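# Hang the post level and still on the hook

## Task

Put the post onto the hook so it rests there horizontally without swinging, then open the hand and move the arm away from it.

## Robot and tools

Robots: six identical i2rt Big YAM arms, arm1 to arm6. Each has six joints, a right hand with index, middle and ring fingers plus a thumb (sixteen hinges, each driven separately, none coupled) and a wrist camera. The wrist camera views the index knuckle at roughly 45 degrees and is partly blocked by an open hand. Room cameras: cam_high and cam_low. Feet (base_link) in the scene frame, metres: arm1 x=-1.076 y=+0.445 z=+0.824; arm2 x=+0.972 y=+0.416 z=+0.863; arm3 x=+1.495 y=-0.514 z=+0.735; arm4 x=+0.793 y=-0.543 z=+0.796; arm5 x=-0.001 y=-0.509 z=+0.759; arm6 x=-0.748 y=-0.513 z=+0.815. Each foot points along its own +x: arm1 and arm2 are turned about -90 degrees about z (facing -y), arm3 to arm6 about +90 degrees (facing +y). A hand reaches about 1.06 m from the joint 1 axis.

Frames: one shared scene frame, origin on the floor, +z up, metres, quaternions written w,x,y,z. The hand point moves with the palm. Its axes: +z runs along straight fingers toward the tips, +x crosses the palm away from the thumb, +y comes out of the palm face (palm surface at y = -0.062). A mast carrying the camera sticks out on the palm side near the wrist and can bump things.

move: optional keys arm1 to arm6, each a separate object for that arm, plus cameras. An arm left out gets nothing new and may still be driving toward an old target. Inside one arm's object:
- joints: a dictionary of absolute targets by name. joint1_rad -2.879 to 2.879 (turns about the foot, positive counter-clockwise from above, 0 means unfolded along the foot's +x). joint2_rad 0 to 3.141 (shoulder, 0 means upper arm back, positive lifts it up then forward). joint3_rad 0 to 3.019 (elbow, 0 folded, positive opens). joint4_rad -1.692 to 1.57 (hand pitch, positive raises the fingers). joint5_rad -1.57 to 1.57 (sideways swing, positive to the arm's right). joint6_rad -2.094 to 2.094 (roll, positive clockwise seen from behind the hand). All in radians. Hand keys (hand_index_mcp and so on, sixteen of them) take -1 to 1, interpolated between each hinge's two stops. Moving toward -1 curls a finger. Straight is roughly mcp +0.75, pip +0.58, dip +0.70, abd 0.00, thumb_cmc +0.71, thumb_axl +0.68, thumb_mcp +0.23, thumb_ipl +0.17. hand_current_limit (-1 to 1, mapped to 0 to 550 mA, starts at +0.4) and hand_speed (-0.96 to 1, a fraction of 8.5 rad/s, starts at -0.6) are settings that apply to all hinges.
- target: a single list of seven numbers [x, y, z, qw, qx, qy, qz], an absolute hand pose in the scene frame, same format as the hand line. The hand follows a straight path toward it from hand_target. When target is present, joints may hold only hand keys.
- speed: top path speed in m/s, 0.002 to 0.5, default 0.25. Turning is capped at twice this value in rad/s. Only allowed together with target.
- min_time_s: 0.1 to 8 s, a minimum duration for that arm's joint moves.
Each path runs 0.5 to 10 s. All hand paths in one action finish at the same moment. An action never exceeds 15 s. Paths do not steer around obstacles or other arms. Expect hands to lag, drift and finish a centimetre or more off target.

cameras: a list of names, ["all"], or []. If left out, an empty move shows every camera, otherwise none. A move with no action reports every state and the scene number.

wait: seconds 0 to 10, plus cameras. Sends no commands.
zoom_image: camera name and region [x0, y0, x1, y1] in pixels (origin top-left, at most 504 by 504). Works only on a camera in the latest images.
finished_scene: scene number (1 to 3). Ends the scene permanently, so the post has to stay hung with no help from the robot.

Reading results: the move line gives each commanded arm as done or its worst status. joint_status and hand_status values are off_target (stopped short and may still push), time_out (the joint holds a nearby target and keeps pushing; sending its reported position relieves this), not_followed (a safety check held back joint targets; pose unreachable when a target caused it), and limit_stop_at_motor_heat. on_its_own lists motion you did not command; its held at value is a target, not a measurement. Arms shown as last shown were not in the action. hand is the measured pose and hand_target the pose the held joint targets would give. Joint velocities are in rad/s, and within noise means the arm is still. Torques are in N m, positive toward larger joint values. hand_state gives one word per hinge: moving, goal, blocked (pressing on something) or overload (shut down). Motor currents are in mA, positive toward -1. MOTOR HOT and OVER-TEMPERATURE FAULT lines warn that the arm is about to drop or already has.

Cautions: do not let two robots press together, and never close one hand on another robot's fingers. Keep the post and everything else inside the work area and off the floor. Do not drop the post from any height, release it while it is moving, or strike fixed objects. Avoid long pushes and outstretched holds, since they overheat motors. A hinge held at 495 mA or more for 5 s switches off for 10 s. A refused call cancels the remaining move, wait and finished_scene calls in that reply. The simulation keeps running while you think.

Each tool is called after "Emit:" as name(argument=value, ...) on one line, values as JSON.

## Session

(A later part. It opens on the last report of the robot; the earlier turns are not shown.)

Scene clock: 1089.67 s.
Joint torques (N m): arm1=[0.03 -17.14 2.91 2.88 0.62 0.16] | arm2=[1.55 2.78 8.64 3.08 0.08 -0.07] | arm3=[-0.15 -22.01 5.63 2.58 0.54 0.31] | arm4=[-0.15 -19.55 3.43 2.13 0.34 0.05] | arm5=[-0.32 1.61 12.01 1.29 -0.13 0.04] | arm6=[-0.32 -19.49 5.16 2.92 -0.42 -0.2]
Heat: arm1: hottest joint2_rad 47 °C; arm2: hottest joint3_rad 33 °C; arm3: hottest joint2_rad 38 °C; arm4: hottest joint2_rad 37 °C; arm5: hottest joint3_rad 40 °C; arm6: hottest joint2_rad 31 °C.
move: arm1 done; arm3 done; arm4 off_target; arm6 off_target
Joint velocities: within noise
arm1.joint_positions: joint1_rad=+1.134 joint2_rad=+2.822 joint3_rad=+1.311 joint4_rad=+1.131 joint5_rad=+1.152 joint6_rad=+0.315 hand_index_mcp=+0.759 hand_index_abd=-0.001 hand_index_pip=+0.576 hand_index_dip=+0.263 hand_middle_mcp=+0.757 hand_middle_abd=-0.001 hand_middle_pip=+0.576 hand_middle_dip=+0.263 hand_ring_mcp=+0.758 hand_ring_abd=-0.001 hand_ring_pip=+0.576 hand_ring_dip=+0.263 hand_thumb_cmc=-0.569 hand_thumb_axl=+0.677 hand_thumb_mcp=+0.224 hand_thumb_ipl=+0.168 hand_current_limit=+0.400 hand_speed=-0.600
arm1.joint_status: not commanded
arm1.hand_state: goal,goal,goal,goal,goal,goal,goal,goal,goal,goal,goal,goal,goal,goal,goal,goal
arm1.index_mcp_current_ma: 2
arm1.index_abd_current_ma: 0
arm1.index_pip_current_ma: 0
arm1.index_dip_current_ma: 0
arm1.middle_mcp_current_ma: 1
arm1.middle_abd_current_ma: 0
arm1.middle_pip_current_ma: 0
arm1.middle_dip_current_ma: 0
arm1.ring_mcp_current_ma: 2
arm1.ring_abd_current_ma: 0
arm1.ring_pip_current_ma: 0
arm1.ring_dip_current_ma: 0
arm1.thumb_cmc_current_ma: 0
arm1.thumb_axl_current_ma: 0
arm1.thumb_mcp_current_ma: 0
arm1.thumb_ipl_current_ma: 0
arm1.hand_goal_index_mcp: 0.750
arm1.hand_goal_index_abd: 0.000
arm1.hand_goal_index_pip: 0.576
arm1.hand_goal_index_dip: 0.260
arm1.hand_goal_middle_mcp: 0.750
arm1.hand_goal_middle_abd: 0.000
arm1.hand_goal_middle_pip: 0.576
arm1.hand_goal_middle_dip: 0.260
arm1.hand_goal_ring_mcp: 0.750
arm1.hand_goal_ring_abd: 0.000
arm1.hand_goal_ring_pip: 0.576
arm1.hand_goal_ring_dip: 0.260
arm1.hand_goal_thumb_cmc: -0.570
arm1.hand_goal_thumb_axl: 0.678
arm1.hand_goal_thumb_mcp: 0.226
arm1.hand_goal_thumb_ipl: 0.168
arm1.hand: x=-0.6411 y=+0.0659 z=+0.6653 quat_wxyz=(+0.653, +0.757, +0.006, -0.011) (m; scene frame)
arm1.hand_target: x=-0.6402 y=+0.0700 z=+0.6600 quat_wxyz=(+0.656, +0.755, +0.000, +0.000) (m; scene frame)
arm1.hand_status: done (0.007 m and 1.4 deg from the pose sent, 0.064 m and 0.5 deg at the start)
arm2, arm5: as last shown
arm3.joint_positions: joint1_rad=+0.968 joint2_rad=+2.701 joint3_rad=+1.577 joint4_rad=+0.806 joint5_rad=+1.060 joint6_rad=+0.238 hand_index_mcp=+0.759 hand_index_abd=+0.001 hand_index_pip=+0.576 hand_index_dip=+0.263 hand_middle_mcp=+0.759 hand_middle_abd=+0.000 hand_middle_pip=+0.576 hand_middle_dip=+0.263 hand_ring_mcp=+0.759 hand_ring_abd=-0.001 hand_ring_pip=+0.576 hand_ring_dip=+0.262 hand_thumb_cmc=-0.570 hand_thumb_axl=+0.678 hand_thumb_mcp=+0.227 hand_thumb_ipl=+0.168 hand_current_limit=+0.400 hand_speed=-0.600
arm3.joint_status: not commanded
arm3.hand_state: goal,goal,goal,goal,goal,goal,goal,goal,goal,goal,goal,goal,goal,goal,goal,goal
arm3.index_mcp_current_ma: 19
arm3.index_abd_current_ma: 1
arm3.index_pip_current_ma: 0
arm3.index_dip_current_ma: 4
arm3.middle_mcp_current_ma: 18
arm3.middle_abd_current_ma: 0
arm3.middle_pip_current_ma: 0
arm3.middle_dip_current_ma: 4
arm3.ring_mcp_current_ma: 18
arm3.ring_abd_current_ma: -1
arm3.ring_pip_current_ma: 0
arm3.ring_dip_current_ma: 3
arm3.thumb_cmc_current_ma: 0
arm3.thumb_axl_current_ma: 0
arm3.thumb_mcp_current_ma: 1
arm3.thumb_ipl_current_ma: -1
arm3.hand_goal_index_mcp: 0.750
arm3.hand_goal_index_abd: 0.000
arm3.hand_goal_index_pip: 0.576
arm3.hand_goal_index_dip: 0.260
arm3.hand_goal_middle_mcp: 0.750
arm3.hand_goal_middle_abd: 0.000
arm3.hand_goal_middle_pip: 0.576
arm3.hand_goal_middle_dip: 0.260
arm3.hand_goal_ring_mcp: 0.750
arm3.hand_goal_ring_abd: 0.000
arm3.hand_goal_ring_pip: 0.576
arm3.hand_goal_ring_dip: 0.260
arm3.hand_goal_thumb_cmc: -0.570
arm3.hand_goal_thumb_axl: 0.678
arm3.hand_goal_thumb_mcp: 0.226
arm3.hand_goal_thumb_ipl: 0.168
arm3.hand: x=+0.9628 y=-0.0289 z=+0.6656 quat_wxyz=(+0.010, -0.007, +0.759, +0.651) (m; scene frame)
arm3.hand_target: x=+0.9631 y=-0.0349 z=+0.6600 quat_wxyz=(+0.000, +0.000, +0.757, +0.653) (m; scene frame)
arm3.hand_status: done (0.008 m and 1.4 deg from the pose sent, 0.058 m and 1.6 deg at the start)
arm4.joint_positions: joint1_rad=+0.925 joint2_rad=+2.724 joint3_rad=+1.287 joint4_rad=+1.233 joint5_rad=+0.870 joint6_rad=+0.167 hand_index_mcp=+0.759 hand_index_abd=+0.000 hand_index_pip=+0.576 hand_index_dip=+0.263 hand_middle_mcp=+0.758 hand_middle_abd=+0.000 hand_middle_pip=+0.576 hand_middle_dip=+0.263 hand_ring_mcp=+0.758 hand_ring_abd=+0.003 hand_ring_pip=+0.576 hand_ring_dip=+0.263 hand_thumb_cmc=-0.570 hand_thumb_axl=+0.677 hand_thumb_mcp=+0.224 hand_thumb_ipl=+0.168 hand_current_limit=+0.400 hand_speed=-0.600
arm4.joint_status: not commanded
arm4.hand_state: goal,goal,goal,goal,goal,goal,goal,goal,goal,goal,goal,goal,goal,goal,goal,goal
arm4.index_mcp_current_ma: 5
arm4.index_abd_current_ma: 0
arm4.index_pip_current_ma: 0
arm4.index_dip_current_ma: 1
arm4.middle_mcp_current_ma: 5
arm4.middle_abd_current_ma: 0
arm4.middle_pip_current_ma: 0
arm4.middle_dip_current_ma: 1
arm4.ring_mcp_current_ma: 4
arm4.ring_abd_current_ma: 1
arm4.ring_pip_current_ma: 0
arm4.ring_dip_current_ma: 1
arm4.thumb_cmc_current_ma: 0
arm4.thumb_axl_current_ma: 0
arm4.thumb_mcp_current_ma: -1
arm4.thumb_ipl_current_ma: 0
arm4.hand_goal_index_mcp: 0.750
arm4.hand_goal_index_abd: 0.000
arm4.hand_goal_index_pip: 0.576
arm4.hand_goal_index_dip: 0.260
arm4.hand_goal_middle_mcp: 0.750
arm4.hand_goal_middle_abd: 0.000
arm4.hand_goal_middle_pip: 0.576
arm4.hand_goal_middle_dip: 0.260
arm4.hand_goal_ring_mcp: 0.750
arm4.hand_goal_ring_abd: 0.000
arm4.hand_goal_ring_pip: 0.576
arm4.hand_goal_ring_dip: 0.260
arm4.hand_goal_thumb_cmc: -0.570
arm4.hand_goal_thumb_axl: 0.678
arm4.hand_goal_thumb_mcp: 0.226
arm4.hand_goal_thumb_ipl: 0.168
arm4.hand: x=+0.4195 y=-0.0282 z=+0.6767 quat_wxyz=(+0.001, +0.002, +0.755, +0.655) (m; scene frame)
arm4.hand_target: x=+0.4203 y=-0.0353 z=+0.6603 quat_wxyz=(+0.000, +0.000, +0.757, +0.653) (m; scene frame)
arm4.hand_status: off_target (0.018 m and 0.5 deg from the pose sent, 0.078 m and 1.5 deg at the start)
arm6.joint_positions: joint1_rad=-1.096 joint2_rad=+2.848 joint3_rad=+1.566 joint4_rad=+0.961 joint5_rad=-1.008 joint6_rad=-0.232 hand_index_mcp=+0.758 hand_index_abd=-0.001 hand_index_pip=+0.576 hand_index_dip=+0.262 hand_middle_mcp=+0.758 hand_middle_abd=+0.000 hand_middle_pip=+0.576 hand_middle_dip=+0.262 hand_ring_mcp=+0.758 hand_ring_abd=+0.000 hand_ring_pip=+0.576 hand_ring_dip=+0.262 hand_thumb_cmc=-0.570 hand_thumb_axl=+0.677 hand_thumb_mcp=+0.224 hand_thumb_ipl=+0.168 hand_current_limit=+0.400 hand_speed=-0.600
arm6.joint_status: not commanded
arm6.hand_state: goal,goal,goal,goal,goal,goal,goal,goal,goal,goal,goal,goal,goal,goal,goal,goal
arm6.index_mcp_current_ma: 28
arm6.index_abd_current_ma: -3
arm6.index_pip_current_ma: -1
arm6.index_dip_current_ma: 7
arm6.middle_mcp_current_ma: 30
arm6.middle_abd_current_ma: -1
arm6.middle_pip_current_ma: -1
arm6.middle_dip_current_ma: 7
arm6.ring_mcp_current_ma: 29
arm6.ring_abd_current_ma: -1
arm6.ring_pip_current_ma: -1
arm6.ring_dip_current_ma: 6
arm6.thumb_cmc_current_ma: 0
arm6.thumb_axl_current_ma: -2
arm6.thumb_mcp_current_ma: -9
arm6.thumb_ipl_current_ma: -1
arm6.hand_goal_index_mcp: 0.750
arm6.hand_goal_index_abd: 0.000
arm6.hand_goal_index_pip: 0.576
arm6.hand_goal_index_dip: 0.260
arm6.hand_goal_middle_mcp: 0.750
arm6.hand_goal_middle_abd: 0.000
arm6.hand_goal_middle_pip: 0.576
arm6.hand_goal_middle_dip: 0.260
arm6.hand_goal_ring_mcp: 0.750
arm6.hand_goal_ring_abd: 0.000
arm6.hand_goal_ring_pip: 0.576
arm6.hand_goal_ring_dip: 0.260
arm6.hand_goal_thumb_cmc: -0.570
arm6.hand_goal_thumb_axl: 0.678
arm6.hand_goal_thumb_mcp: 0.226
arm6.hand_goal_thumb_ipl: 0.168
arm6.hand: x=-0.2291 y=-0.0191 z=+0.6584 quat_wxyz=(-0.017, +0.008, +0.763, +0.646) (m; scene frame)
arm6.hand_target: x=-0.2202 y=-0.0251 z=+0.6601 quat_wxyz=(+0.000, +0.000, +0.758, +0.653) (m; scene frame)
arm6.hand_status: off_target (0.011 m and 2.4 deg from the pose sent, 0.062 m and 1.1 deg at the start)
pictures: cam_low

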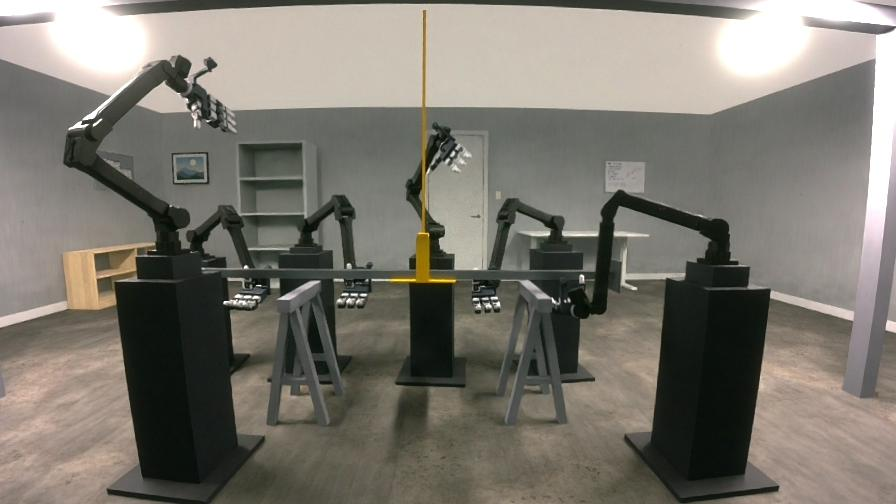

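Emit:
move(arm1={"target": [-0.64, 0.16, 0.62, 0.656, 0.755, 0, 0], "speed": 0.08}, arm3={"target": [0.95, -0.20, 0.62, 0, 0, 0.757, 0.653], "speed": 0.08}, arm4={"target": [0.41, -0.20, 0.62, 0, 0, 0.757, 0.653], "speed": 0.08}, arm6={"target": [-0.22, -0.20, 0.62, 0, 0, 0.757, 0.653], "speed": 0.08})

Emit:
wait(seconds=2, cameras=["cam_low", "cam_high", "arm5_cam_wrist"])

Emit:
zoom_image(camera="cam_low", region=[380, 180, 500, 300])

Emit:
zoom_image(camera="cam_low", region=[195, 255, 275, 295])

Emit:
zoom_image(camera="cam_low", region=[500, 255, 580, 295])

Scene clock: 1103.47 s.
Joint torques (N m): arm1=[0.21 -15.91 2.03 1.44 0.89 0.09] | arm2=[1.49 2.73 8.65 3.04 0.08 -0.08] | arm3=[0.26 -20.84 4.08 0.81 0.82 0.3] | arm4=[0.38 -17.44 0.38 1.09 0.47 0.06] | arm5=[-0.15 1.67 12 1.21 -0.15 0.02] | arm6=[-0.09 -17.61 1.94 1.46 -0.66 -0.22]
Heat: arm1: hottest joint2_rad 45 °C; arm2: hottest joint3_rad 33 °C; arm3: hottest joint2_rad 37 °C; arm4: hottest joint2_rad 37 °C; arm5: hottest joint3_rad 40 °C; arm6: hottest joint2_rad 31 °C.
move: arm1 done; arm3 off_target; arm4 off_target; arm6 off_target
Joint velocities: within noise
arm1.joint_positions: joint1_rad=+1.315 joint2_rad=+2.885 joint3_rad=+1.319 joint4_rad=+0.985 joint5_rad=+1.312 joint6_rad=+0.563 hand_index_mcp=+0.759 hand_index_abd=-0.001 hand_index_pip=+0.576 hand_index_dip=+0.263 hand_middle_mcp=+0.757 hand_middle_abd=-0.001 hand_middle_pip=+0.576 hand_middle_dip=+0.263 hand_ring_mcp=+0.758 hand_ring_abd=-0.001 hand_ring_pip=+0.576 hand_ring_dip=+0.263 hand_thumb_cmc=-0.569 hand_thumb_axl=+0.677 hand_thumb_mcp=+0.224 hand_thumb_ipl=+0.168 hand_current_limit=+0.400 hand_speed=-0.600
arm1.joint_status: not commanded
arm1.hand_state: goal,goal,goal,goal,goal,goal,goal,goal,goal,goal,goal,goal,goal,goal,goal,goal
arm1.index_mcp_current_ma: 2
arm1.index_abd_current_ma: 0
arm1.index_pip_current_ma: 0
arm1.index_dip_current_ma: 0
arm1.middle_mcp_current_ma: 1
arm1.middle_abd_current_ma: 0
arm1.middle_pip_current_ma: 0
arm1.middle_dip_current_ma: 0
arm1.ring_mcp_current_ma: 2
arm1.ring_abd_current_ma: 0
arm1.ring_pip_current_ma: 0
arm1.ring_dip_current_ma: 0
arm1.thumb_cmc_current_ma: 0
arm1.thumb_axl_current_ma: 0
arm1.thumb_mcp_current_ma: 0
arm1.thumb_ipl_current_ma: 0
arm1.hand_goal_index_mcp: 0.750
arm1.hand_goal_index_abd: 0.000
arm1.hand_goal_index_pip: 0.576
arm1.hand_goal_index_dip: 0.260
arm1.hand_goal_middle_mcp: 0.750
arm1.hand_goal_middle_abd: 0.000
arm1.hand_goal_middle_pip: 0.576
arm1.hand_goal_middle_dip: 0.260
arm1.hand_goal_ring_mcp: 0.750
arm1.hand_goal_ring_abd: 0.000
arm1.hand_goal_ring_pip: 0.576
arm1.hand_goal_ring_dip: 0.260
arm1.hand_goal_thumb_cmc: -0.570
arm1.hand_goal_thumb_axl: 0.678
arm1.hand_goal_thumb_mcp: 0.226
arm1.hand_goal_thumb_ipl: 0.168
arm1.hand: x=-0.6391 y=+0.1565 z=+0.6285 quat_wxyz=(+0.657, +0.754, -0.004, +0.002) (m; scene frame)
arm1.hand_target: x=-0.6401 y=+0.1601 z=+0.6201 quat_wxyz=(+0.656, +0.755, +0.000, +0.000) (m; scene frame)
arm1.hand_status: done (0.009 m and 0.5 deg from the pose sent, 0.104 m and 1.4 deg at the start)
arm2, arm5: as last shown
arm3.joint_positions: joint1_rad=+1.227 joint2_rad=+2.714 joint3_rad=+1.488 joint4_rad=+0.666 joint5_rad=+1.301 joint6_rad=+0.538 hand_index_mcp=+0.760 hand_index_abd=+0.001 hand_index_pip=+0.576 hand_index_dip=+0.263 hand_middle_mcp=+0.760 hand_middle_abd=+0.000 hand_middle_pip=+0.576 hand_middle_dip=+0.263 hand_ring_mcp=+0.760 hand_ring_abd=-0.001 hand_ring_pip=+0.576 hand_ring_dip=+0.262 hand_thumb_cmc=-0.570 hand_thumb_axl=+0.678 hand_thumb_mcp=+0.227 hand_thumb_ipl=+0.168 hand_current_limit=+0.400 hand_speed=-0.600
arm3.joint_status: not commanded
arm3.hand_state: goal,goal,goal,goal,goal,goal,goal,goal,goal,goal,goal,goal,goal,goal,goal,goal
arm3.index_mcp_current_ma: 22
arm3.index_abd_current_ma: 1
arm3.index_pip_current_ma: 0
arm3.index_dip_current_ma: 4
arm3.middle_mcp_current_ma: 21
arm3.middle_abd_current_ma: 0
arm3.middle_pip_current_ma: 0
arm3.middle_dip_current_ma: 4
arm3.ring_mcp_current_ma: 21
arm3.ring_abd_current_ma: -1
arm3.ring_pip_current_ma: 0
arm3.ring_dip_current_ma: 3
arm3.thumb_cmc_current_ma: 0
arm3.thumb_axl_current_ma: 0
arm3.thumb_mcp_current_ma: 1
arm3.thumb_ipl_current_ma: -1
arm3.hand_goal_index_mcp: 0.750
arm3.hand_goal_index_abd: 0.000
arm3.hand_goal_index_pip: 0.576
arm3.hand_goal_index_dip: 0.260
arm3.hand_goal_middle_mcp: 0.750
arm3.hand_goal_middle_abd: 0.000
arm3.hand_goal_middle_pip: 0.576
arm3.hand_goal_middle_dip: 0.260
arm3.hand_goal_ring_mcp: 0.750
arm3.hand_goal_ring_abd: 0.000
arm3.hand_goal_ring_pip: 0.576
arm3.hand_goal_ring_dip: 0.260
arm3.hand_goal_thumb_cmc: -0.570
arm3.hand_goal_thumb_axl: 0.678
arm3.hand_goal_thumb_mcp: 0.226
arm3.hand_goal_thumb_ipl: 0.168
arm3.hand: x=+0.9481 y=-0.1912 z=+0.6305 quat_wxyz=(-0.001, +0.007, +0.755, +0.655) (m; scene frame)
arm3.hand_target: x=+0.9501 y=-0.1999 z=+0.6203 quat_wxyz=(+0.000, +0.000, +0.757, +0.653) (m; scene frame)
arm3.hand_status: off_target (0.014 m and 0.8 deg from the pose sent, 0.177 m and 1.5 deg at the start)
arm4.joint_positions: joint1_rad=+1.240 joint2_rad=+2.806 joint3_rad=+1.182 joint4_rad=+1.316 joint5_rad=+1.171 joint6_rad=+0.332 hand_index_mcp=+0.759 hand_index_abd=+0.000 hand_index_pip=+0.576 hand_index_dip=+0.263 hand_middle_mcp=+0.758 hand_middle_abd=+0.000 hand_middle_pip=+0.576 hand_middle_dip=+0.263 hand_ring_mcp=+0.758 hand_ring_abd=+0.003 hand_ring_pip=+0.576 hand_ring_dip=+0.263 hand_thumb_cmc=-0.570 hand_thumb_axl=+0.677 hand_thumb_mcp=+0.224 hand_thumb_ipl=+0.168 hand_current_limit=+0.400 hand_speed=-0.600
arm4.joint_status: not commanded
arm4.hand_state: goal,goal,goal,goal,goal,goal,goal,goal,goal,goal,goal,goal,goal,goal,goal,goal
arm4.index_mcp_current_ma: 5
arm4.index_abd_current_ma: 0
arm4.index_pip_current_ma: 0
arm4.index_dip_current_ma: 1
arm4.middle_mcp_current_ma: 5
arm4.middle_abd_current_ma: 0
arm4.middle_pip_current_ma: 0
arm4.middle_dip_current_ma: 1
arm4.ring_mcp_current_ma: 4
arm4.ring_abd_current_ma: 1
arm4.ring_pip_current_ma: 0
arm4.ring_dip_current_ma: 1
arm4.thumb_cmc_current_ma: 0
arm4.thumb_axl_current_ma: 0
arm4.thumb_mcp_current_ma: -1
arm4.thumb_ipl_current_ma: 0
arm4.hand_goal_index_mcp: 0.750
arm4.hand_goal_index_abd: 0.000
arm4.hand_goal_index_pip: 0.576
arm4.hand_goal_index_dip: 0.260
arm4.hand_goal_middle_mcp: 0.750
arm4.hand_goal_middle_abd: 0.000
arm4.hand_goal_middle_pip: 0.576
arm4.hand_goal_middle_dip: 0.260
arm4.hand_goal_ring_mcp: 0.750
arm4.hand_goal_ring_abd: 0.000
arm4.hand_goal_ring_pip: 0.576
arm4.hand_goal_ring_dip: 0.260
arm4.hand_goal_thumb_cmc: -0.570
arm4.hand_goal_thumb_axl: 0.678
arm4.hand_goal_thumb_mcp: 0.226
arm4.hand_goal_thumb_ipl: 0.168
arm4.hand: x=+0.4000 y=-0.1941 z=+0.6386 quat_wxyz=(-0.014, +0.013, +0.751, +0.660) (m; scene frame)
arm4.hand_target: x=+0.4103 y=-0.2001 z=+0.6207 quat_wxyz=(+0.000, +0.000, +0.757, +0.653) (m; scene frame)
arm4.hand_status: off_target (0.022 m and 2.4 deg from the pose sent, 0.181 m and 0.5 deg at the start)
arm6.joint_positions: joint1_rad=-1.394 joint2_rad=+2.871 joint3_rad=+1.451 joint4_rad=+0.885 joint5_rad=-1.278 joint6_rad=-0.521 hand_index_mcp=+0.758 hand_index_abd=-0.001 hand_index_pip=+0.576 hand_index_dip=+0.262 hand_middle_mcp=+0.758 hand_middle_abd=+0.000 hand_middle_pip=+0.576 hand_middle_dip=+0.262 hand_ring_mcp=+0.758 hand_ring_abd=+0.000 hand_ring_pip=+0.576 hand_ring_dip=+0.262 hand_thumb_cmc=-0.570 hand_thumb_axl=+0.677 hand_thumb_mcp=+0.224 hand_thumb_ipl=+0.168 hand_current_limit=+0.400 hand_speed=-0.600
arm6.joint_status: not commanded
arm6.hand_state: goal,goal,goal,goal,goal,goal,goal,goal,goal,goal,goal,goal,goal,goal,goal,goal
arm6.index_mcp_current_ma: 28
arm6.index_abd_current_ma: -3
arm6.index_pip_current_ma: 0
arm6.index_dip_current_ma: 7
arm6.middle_mcp_current_ma: 30
arm6.middle_abd_current_ma: -1
arm6.middle_pip_current_ma: -1
arm6.middle_dip_current_ma: 7
arm6.ring_mcp_current_ma: 29
arm6.ring_abd_current_ma: -1
arm6.ring_pip_current_ma: 0
arm6.ring_dip_current_ma: 6
arm6.thumb_cmc_current_ma: 0
arm6.thumb_axl_current_ma: -2
arm6.thumb_mcp_current_ma: -9
arm6.thumb_ipl_current_ma: -1
arm6.hand_goal_index_mcp: 0.750
arm6.hand_goal_index_abd: 0.000
arm6.hand_goal_index_pip: 0.576
arm6.hand_goal_index_dip: 0.260
arm6.hand_goal_middle_mcp: 0.750
arm6.hand_goal_middle_abd: 0.000
arm6.hand_goal_middle_pip: 0.576
arm6.hand_goal_middle_dip: 0.260
arm6.hand_goal_ring_mcp: 0.750
arm6.hand_goal_ring_abd: 0.000
arm6.hand_goal_ring_pip: 0.576
arm6.hand_goal_ring_dip: 0.260
arm6.hand_goal_thumb_cmc: -0.570
arm6.hand_goal_thumb_axl: 0.678
arm6.hand_goal_thumb_mcp: 0.226
arm6.hand_goal_thumb_ipl: 0.168
arm6.hand: x=-0.2171 y=-0.1939 z=+0.6284 quat_wxyz=(+0.002, -0.005, +0.756, +0.655) (m; scene frame)
arm6.hand_target: x=-0.2201 y=-0.1999 z=+0.6202 quat_wxyz=(+0.000, +0.000, +0.757, +0.653) (m; scene frame)
arm6.hand_status: off_target (0.011 m and 0.6 deg from the pose sent, 0.185 m and 2.4 deg at the start)
pictures: none

Scene clock: 1105.47 s.
Joint torques (N m): arm1=[-0.09 -16.15 2.09 1.35 0.89 0.13] | arm2=[1.55 2.78 8.65 3.07 0.08 -0.07] | arm3=[0.26 -20.84 4.08 0.83 0.82 0.3] | arm4=[0.21 -17.2 0.38 1.07 0.47 0.05] | arm5=[-0.09 1.61 11.96 1.22 -0.14 0.01] | arm6=[-0.03 -17.79 1.98 1.42 -0.66 -0.23]
Heat: arm1: hottest joint2_rad 45 °C; arm2: hottest joint3_rad 33 °C; arm3: hottest joint2_rad 37 °C; arm4: hottest joint2_rad 37 °C; arm5: hottest joint3_rad 40 °C; arm6: hottest joint2_rad 31 °C.
Joint velocities: within noise
arm1.joint_positions: joint1_rad=+1.315 joint2_rad=+2.885 joint3_rad=+1.319 joint4_rad=+0.984 joint5_rad=+1.312 joint6_rad=+0.563 hand_index_mcp=+0.759 hand_index_abd=-0.001 hand_index_pip=+0.576 hand_index_dip=+0.263 hand_middle_mcp=+0.757 hand_middle_abd=-0.001 hand_middle_pip=+0.576 hand_middle_dip=+0.263 hand_ring_mcp=+0.758 hand_ring_abd=-0.001 hand_ring_pip=+0.576 hand_ring_dip=+0.263 hand_thumb_cmc=-0.569 hand_thumb_axl=+0.677 hand_thumb_mcp=+0.224 hand_thumb_ipl=+0.168 hand_current_limit=+0.400 hand_speed=-0.600
arm1.joint_status: not commanded
arm1.hand_state: goal,goal,goal,goal,goal,goal,goal,goal,goal,goal,goal,goal,goal,goal,goal,goal
arm1.index_mcp_current_ma: 2
arm1.index_abd_current_ma: 0
arm1.index_pip_current_ma: 0
arm1.index_dip_current_ma: 0
arm1.middle_mcp_current_ma: 1
arm1.middle_abd_current_ma: 0
arm1.middle_pip_current_ma: 0
arm1.middle_dip_current_ma: 0
arm1.ring_mcp_current_ma: 2
arm1.ring_abd_current_ma: 0
arm1.ring_pip_current_ma: 0
arm1.ring_dip_current_ma: 0
arm1.thumb_cmc_current_ma: 0
arm1.thumb_axl_current_ma: 0
arm1.thumb_mcp_current_ma: 0
arm1.thumb_ipl_current_ma: 0
arm1.hand_goal_index_mcp: 0.750
arm1.hand_goal_index_abd: 0.000
arm1.hand_goal_index_pip: 0.576
arm1.hand_goal_index_dip: 0.260
arm1.hand_goal_middle_mcp: 0.750
arm1.hand_goal_middle_abd: 0.000
arm1.hand_goal_middle_pip: 0.576
arm1.hand_goal_middle_dip: 0.260
arm1.hand_goal_ring_mcp: 0.750
arm1.hand_goal_ring_abd: 0.000
arm1.hand_goal_ring_pip: 0.576
arm1.hand_goal_ring_dip: 0.260
arm1.hand_goal_thumb_cmc: -0.570
arm1.hand_goal_thumb_axl: 0.678
arm1.hand_goal_thumb_mcp: 0.226
arm1.hand_goal_thumb_ipl: 0.168
arm1.hand: x=-0.6391 y=+0.1565 z=+0.6284 quat_wxyz=(+0.657, +0.754, -0.004, +0.002) (m; scene frame)
arm1.hand_target: x=-0.6401 y=+0.1601 z=+0.6201 quat_wxyz=(+0.656, +0.755, +0.000, +0.000) (m; scene frame)
arm1.hand_status: done (0.009 m and 0.5 deg from the pose sent, 0.104 m and 1.4 deg at the start)
arm2.joint_positions: joint1_rad=-0.135 joint2_rad=+0.548 joint3_rad=+1.376 joint4_rad=-1.172 joint5_rad=+0.057 joint6_rad=+1.158 hand_index_mcp=+0.755 hand_index_abd=+0.001 hand_index_pip=+0.577 hand_index_dip=+0.696 hand_middle_mcp=+0.755 hand_middle_abd=+0.001 hand_middle_pip=+0.577 hand_middle_dip=+0.696 hand_ring_mcp=+0.755 hand_ring_abd=+0.001 hand_ring_pip=+0.577 hand_ring_dip=+0.696 hand_thumb_cmc=+0.715 hand_thumb_axl=+0.677 hand_thumb_mcp=+0.226 hand_thumb_ipl=+0.168 hand_current_limit=+0.400 hand_speed=-0.600
arm2.joint_status: not commanded
arm2.hand_state: goal,goal,goal,goal,goal,goal,goal,goal,goal,goal,goal,goal,goal,goal,goal,goal
arm2.index_mcp_current_ma: 0
arm2.index_abd_current_ma: 0
arm2.index_pip_current_ma: 0
arm2.index_dip_current_ma: 0
arm2.middle_mcp_current_ma: 0
arm2.middle_abd_current_ma: 0
arm2.middle_pip_current_ma: 0
arm2.middle_dip_current_ma: 0
arm2.ring_mcp_current_ma: 0
arm2.ring_abd_current_ma: 0
arm2.ring_pip_current_ma: 0
arm2.ring_dip_current_ma: 0
arm2.thumb_cmc_current_ma: 0
arm2.thumb_axl_current_ma: 0
arm2.thumb_mcp_current_ma: 0
arm2.thumb_ipl_current_ma: 0
arm2.hand_goal_index_mcp: 0.754
arm2.hand_goal_index_abd: 0.000
arm2.hand_goal_index_pip: 0.576
arm2.hand_goal_index_dip: 0.696
arm2.hand_goal_middle_mcp: 0.754
arm2.hand_goal_middle_abd: 0.000
arm2.hand_goal_middle_pip: 0.576
arm2.hand_goal_middle_dip: 0.696
arm2.hand_goal_ring_mcp: 0.754
arm2.hand_goal_ring_abd: 0.000
arm2.hand_goal_ring_pip: 0.576
arm2.hand_goal_ring_dip: 0.696
arm2.hand_goal_thumb_cmc: 0.714
arm2.hand_goal_thumb_axl: 0.678
arm2.hand_goal_thumb_mcp: 0.226
arm2.hand_goal_thumb_ipl: 0.168
arm2.hand: x=+0.8315 y=+0.2147 z=+1.4604 quat_wxyz=(+0.522, +0.624, -0.528, +0.243) (m; scene frame)
arm2.hand_target: x=+0.8324 y=+0.2188 z=+1.4731 quat_wxyz=(+0.533, +0.617, -0.523, +0.248) (m; scene frame)
arm2.hand_status: not commanded
arm3.joint_positions: joint1_rad=+1.227 joint2_rad=+2.714 joint3_rad=+1.488 joint4_rad=+0.666 joint5_rad=+1.301 joint6_rad=+0.539 hand_index_mcp=+0.760 hand_index_abd=+0.001 hand_index_pip=+0.576 hand_index_dip=+0.263 hand_middle_mcp=+0.760 hand_middle_abd=+0.000 hand_middle_pip=+0.576 hand_middle_dip=+0.263 hand_ring_mcp=+0.760 hand_ring_abd=-0.001 hand_ring_pip=+0.576 hand_ring_dip=+0.262 hand_thumb_cmc=-0.570 hand_thumb_axl=+0.678 hand_thumb_mcp=+0.227 hand_thumb_ipl=+0.168 hand_current_limit=+0.400 hand_speed=-0.600
arm3.joint_status: not commanded
arm3.hand_state: goal,goal,goal,goal,goal,goal,goal,goal,goal,goal,goal,goal,goal,goal,goal,goal
arm3.index_mcp_current_ma: 22
arm3.index_abd_current_ma: 1
arm3.index_pip_current_ma: 0
arm3.index_dip_current_ma: 4
arm3.middle_mcp_current_ma: 21
arm3.middle_abd_current_ma: 0
arm3.middle_pip_current_ma: 0
arm3.middle_dip_current_ma: 4
arm3.ring_mcp_current_ma: 21
arm3.ring_abd_current_ma: -1
arm3.ring_pip_current_ma: 0
arm3.ring_dip_current_ma: 3
arm3.thumb_cmc_current_ma: 0
arm3.thumb_axl_current_ma: 0
arm3.thumb_mcp_current_ma: 1
arm3.thumb_ipl_current_ma: -1
arm3.hand_goal_index_mcp: 0.750
arm3.hand_goal_index_abd: 0.000
arm3.hand_goal_index_pip: 0.576
arm3.hand_goal_index_dip: 0.260
arm3.hand_goal_middle_mcp: 0.750
arm3.hand_goal_middle_abd: 0.000
arm3.hand_goal_middle_pip: 0.576
arm3.hand_goal_middle_dip: 0.260
arm3.hand_goal_ring_mcp: 0.750
arm3.hand_goal_ring_abd: 0.000
arm3.hand_goal_ring_pip: 0.576
arm3.hand_goal_ring_dip: 0.260
arm3.hand_goal_thumb_cmc: -0.570
arm3.hand_goal_thumb_axl: 0.678
arm3.hand_goal_thumb_mcp: 0.226
arm3.hand_goal_thumb_ipl: 0.168
arm3.hand: x=+0.9481 y=-0.1913 z=+0.6305 quat_wxyz=(-0.001, +0.007, +0.755, +0.655) (m; scene frame)
arm3.hand_target: x=+0.9501 y=-0.1999 z=+0.6203 quat_wxyz=(+0.000, +0.000, +0.757, +0.654) (m; scene frame)
arm3.hand_status: off_target (0.014 m and 0.9 deg from the pose sent, 0.177 m and 1.5 deg at the start)
arm4.joint_positions: joint1_rad=+1.240 joint2_rad=+2.806 joint3_rad=+1.182 joint4_rad=+1.316 joint5_rad=+1.171 joint6_rad=+0.332 hand_index_mcp=+0.759 hand_index_abd=+0.000 hand_index_pip=+0.576 hand_index_dip=+0.263 hand_middle_mcp=+0.758 hand_middle_abd=+0.000 hand_middle_pip=+0.576 hand_middle_dip=+0.263 hand_ring_mcp=+0.758 hand_ring_abd=+0.003 hand_ring_pip=+0.576 hand_ring_dip=+0.263 hand_thumb_cmc=-0.570 hand_thumb_axl=+0.677 hand_thumb_mcp=+0.224 hand_thumb_ipl=+0.168 hand_current_limit=+0.400 hand_speed=-0.600
arm4.joint_status: not commanded
arm4.hand_state: goal,goal,goal,goal,goal,goal,goal,goal,goal,goal,goal,goal,goal,goal,goal,goal
arm4.index_mcp_current_ma: 5
arm4.index_abd_current_ma: 0
arm4.index_pip_current_ma: 0
arm4.index_dip_current_ma: 1
arm4.middle_mcp_current_ma: 5
arm4.middle_abd_current_ma: 0
arm4.middle_pip_current_ma: 0
arm4.middle_dip_current_ma: 1
arm4.ring_mcp_current_ma: 4
arm4.ring_abd_current_ma: 1
arm4.ring_pip_current_ma: 0
arm4.ring_dip_current_ma: 1
arm4.thumb_cmc_current_ma: 0
arm4.thumb_axl_current_ma: 0
arm4.thumb_mcp_current_ma: -1
arm4.thumb_ipl_current_ma: 0
arm4.hand_goal_index_mcp: 0.750
arm4.hand_goal_index_abd: 0.000
arm4.hand_goal_index_pip: 0.576
arm4.hand_goal_index_dip: 0.260
arm4.hand_goal_middle_mcp: 0.750
arm4.hand_goal_middle_abd: 0.000
arm4.hand_goal_middle_pip: 0.576
arm4.hand_goal_middle_dip: 0.260
arm4.hand_goal_ring_mcp: 0.750
arm4.hand_goal_ring_abd: 0.000
arm4.hand_goal_ring_pip: 0.576
arm4.hand_goal_ring_dip: 0.260
arm4.hand_goal_thumb_cmc: -0.570
arm4.hand_goal_thumb_axl: 0.678
arm4.hand_goal_thumb_mcp: 0.226
arm4.hand_goal_thumb_ipl: 0.168
arm4.hand: x=+0.4000 y=-0.1941 z=+0.6386 quat_wxyz=(-0.014, +0.013, +0.751, +0.660) (m; scene frame)
arm4.hand_target: x=+0.4103 y=-0.2001 z=+0.6207 quat_wxyz=(+0.000, +0.000, +0.757, +0.653) (m; scene frame)
arm4.hand_status: off_target (0.022 m and 2.4 deg from the pose sent, 0.181 m and 0.5 deg at the start)
arm5.joint_positions: joint1_rad=+0.621 joint2_rad=+0.629 joint3_rad=+1.355 joint4_rad=-1.212 joint5_rad=+0.035 joint6_rad=+1.082 hand_index_mcp=+0.755 hand_index_abd=+0.000 hand_index_pip=+0.577 hand_index_dip=+0.696 hand_middle_mcp=+0.755 hand_middle_abd=+0.000 hand_middle_pip=+0.577 hand_middle_dip=+0.696 hand_ring_mcp=+0.755 hand_ring_abd=+0.000 hand_ring_pip=+0.577 hand_ring_dip=+0.696 hand_thumb_cmc=+0.715 hand_thumb_axl=+0.677 hand_thumb_mcp=+0.226 hand_thumb_ipl=+0.168 hand_current_limit=+0.400 hand_speed=-0.600
arm5.joint_status: not commanded
arm5.hand_state: goal,goal,goal,goal,goal,goal,goal,goal,goal,goal,goal,goal,goal,goal,goal,goal
arm5.index_mcp_current_ma: 2
arm5.index_abd_current_ma: 0
arm5.index_pip_current_ma: 1
arm5.index_dip_current_ma: 0
arm5.middle_mcp_current_ma: 2
arm5.middle_abd_current_ma: 0
arm5.middle_pip_current_ma: 1
arm5.middle_dip_current_ma: 0
arm5.ring_mcp_current_ma: 2
arm5.ring_abd_current_ma: 0
arm5.ring_pip_current_ma: 1
arm5.ring_dip_current_ma: 0
arm5.thumb_cmc_current_ma: 2
arm5.thumb_axl_current_ma: -1
arm5.thumb_mcp_current_ma: 0
arm5.thumb_ipl_current_ma: 0
arm5.hand_goal_index_mcp: 0.754
arm5.hand_goal_index_abd: 0.000
arm5.hand_goal_index_pip: 0.576
arm5.hand_goal_index_dip: 0.696
arm5.hand_goal_middle_mcp: 0.754
arm5.hand_goal_middle_abd: 0.000
arm5.hand_goal_middle_pip: 0.576
arm5.hand_goal_middle_dip: 0.696
arm5.hand_goal_ring_mcp: 0.754
arm5.hand_goal_ring_abd: 0.000
arm5.hand_goal_ring_pip: 0.576
arm5.hand_goal_ring_dip: 0.696
arm5.hand_goal_thumb_cmc: 0.714
arm5.hand_goal_thumb_axl: 0.678
arm5.hand_goal_thumb_mcp: 0.226
arm5.hand_goal_thumb_ipl: 0.168
arm5.hand: x=-0.0567 y=-0.2327 z=+1.3238 quat_wxyz=(-0.361, +0.242, +0.822, +0.369) (m; scene frame)
arm5.hand_target: x=-0.0571 y=-0.2368 z=+1.3402 quat_wxyz=(-0.373, +0.241, +0.816, +0.370) (m; scene frame)
arm5.hand_status: not commanded
arm6.joint_positions: joint1_rad=-1.394 joint2_rad=+2.871 joint3_rad=+1.451 joint4_rad=+0.884 joint5_rad=-1.278 joint6_rad=-0.521 hand_index_mcp=+0.758 hand_index_abd=-0.001 hand_index_pip=+0.576 hand_index_dip=+0.262 hand_middle_mcp=+0.758 hand_middle_abd=+0.000 hand_middle_pip=+0.576 hand_middle_dip=+0.262 hand_ring_mcp=+0.758 hand_ring_abd=+0.000 hand_ring_pip=+0.576 hand_ring_dip=+0.262 hand_thumb_cmc=-0.570 hand_thumb_axl=+0.677 hand_thumb_mcp=+0.224 hand_thumb_ipl=+0.168 hand_current_limit=+0.400 hand_speed=-0.600
arm6.joint_status: not commanded
arm6.hand_state: goal,goal,goal,goal,goal,goal,goal,goal,goal,goal,goal,goal,goal,goal,goal,goal
arm6.index_mcp_current_ma: 28
arm6.index_abd_current_ma: -3
arm6.index_pip_current_ma: 0
arm6.index_dip_current_ma: 7
arm6.middle_mcp_current_ma: 30
arm6.middle_abd_current_ma: -1
arm6.middle_pip_current_ma: -1
arm6.middle_dip_current_ma: 7
arm6.ring_mcp_current_ma: 29
arm6.ring_abd_current_ma: -1
arm6.ring_pip_current_ma: 0
arm6.ring_dip_current_ma: 6
arm6.thumb_cmc_current_ma: 0
arm6.thumb_axl_current_ma: -2
arm6.thumb_mcp_current_ma: -9
arm6.thumb_ipl_current_ma: -1
arm6.hand_goal_index_mcp: 0.750
arm6.hand_goal_index_abd: 0.000
arm6.hand_goal_index_pip: 0.576
arm6.hand_goal_index_dip: 0.260
arm6.hand_goal_middle_mcp: 0.750
arm6.hand_goal_middle_abd: 0.000
arm6.hand_goal_middle_pip: 0.576
arm6.hand_goal_middle_dip: 0.260
arm6.hand_goal_ring_mcp: 0.750
arm6.hand_goal_ring_abd: 0.000
arm6.hand_goal_ring_pip: 0.576
arm6.hand_goal_ring_dip: 0.260
arm6.hand_goal_thumb_cmc: -0.570
arm6.hand_goal_thumb_axl: 0.678
arm6.hand_goal_thumb_mcp: 0.226
arm6.hand_goal_thumb_ipl: 0.168
arm6.hand: x=-0.2171 y=-0.1939 z=+0.6284 quat_wxyz=(+0.002, -0.005, +0.756, +0.655) (m; scene frame)
arm6.hand_target: x=-0.2201 y=-0.1999 z=+0.6202 quat_wxyz=(+0.000, +0.000, +0.757, +0.653) (m; scene frame)
arm6.hand_status: off_target (0.011 m and 0.6 deg from the pose sent, 0.185 m and 2.4 deg at the start)
wait: 2.00 s; at rest by 0.27 s
pictures: arm5_cam_wrist, cam_high, cam_low

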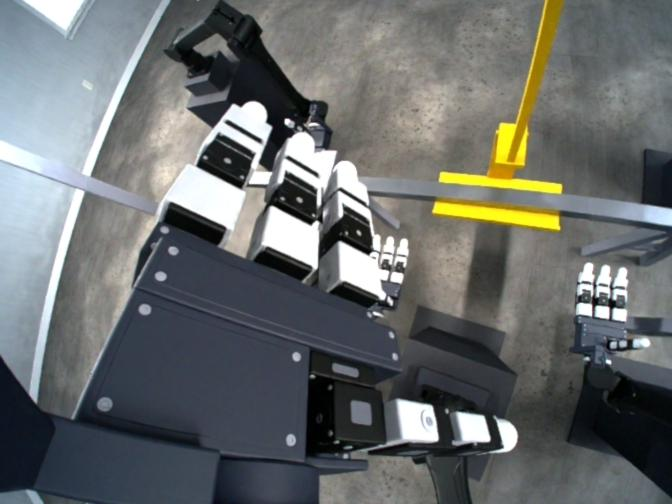

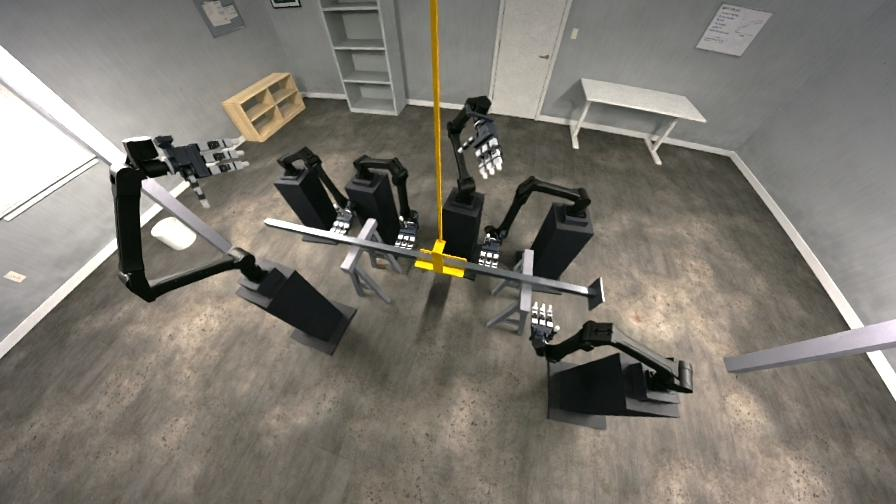

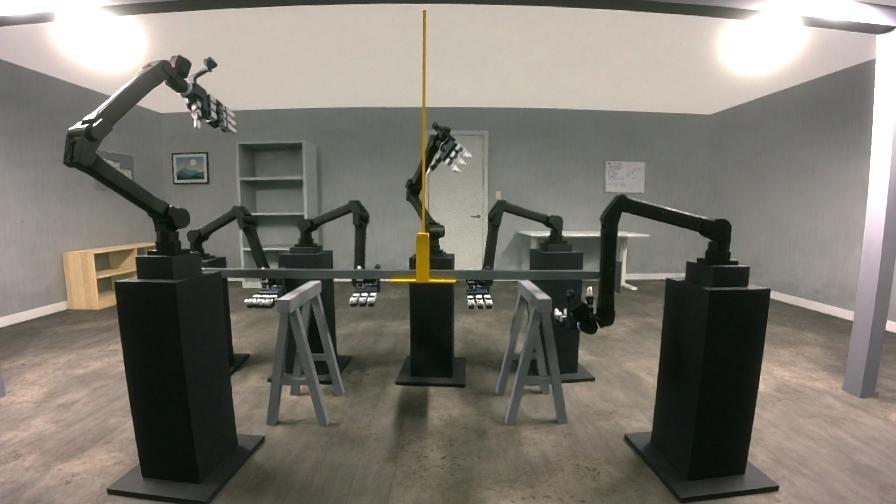

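Scaled by 4.200.

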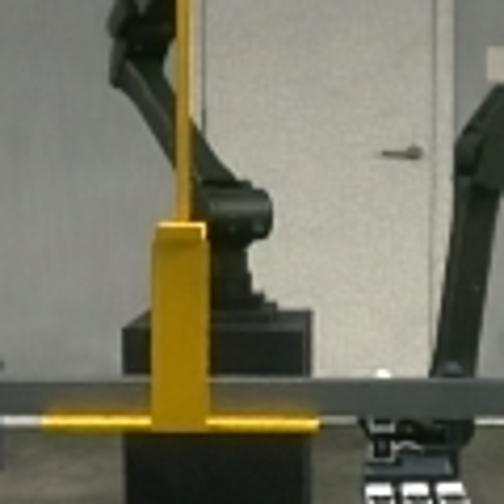

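Scaled by 6.300.

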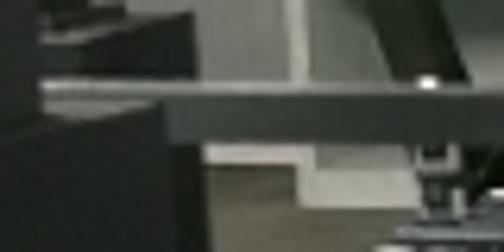

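Scaled by 6.300.

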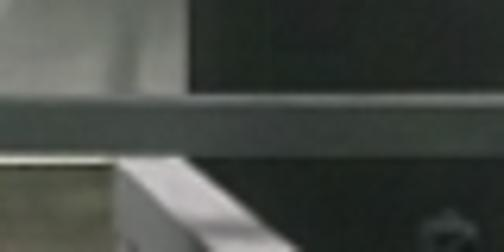

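Stable, free of all hands, tilt ≈0.5°. Finishing.

Emit:
finished_scene(scene=3)

The scene is finished: the task was done.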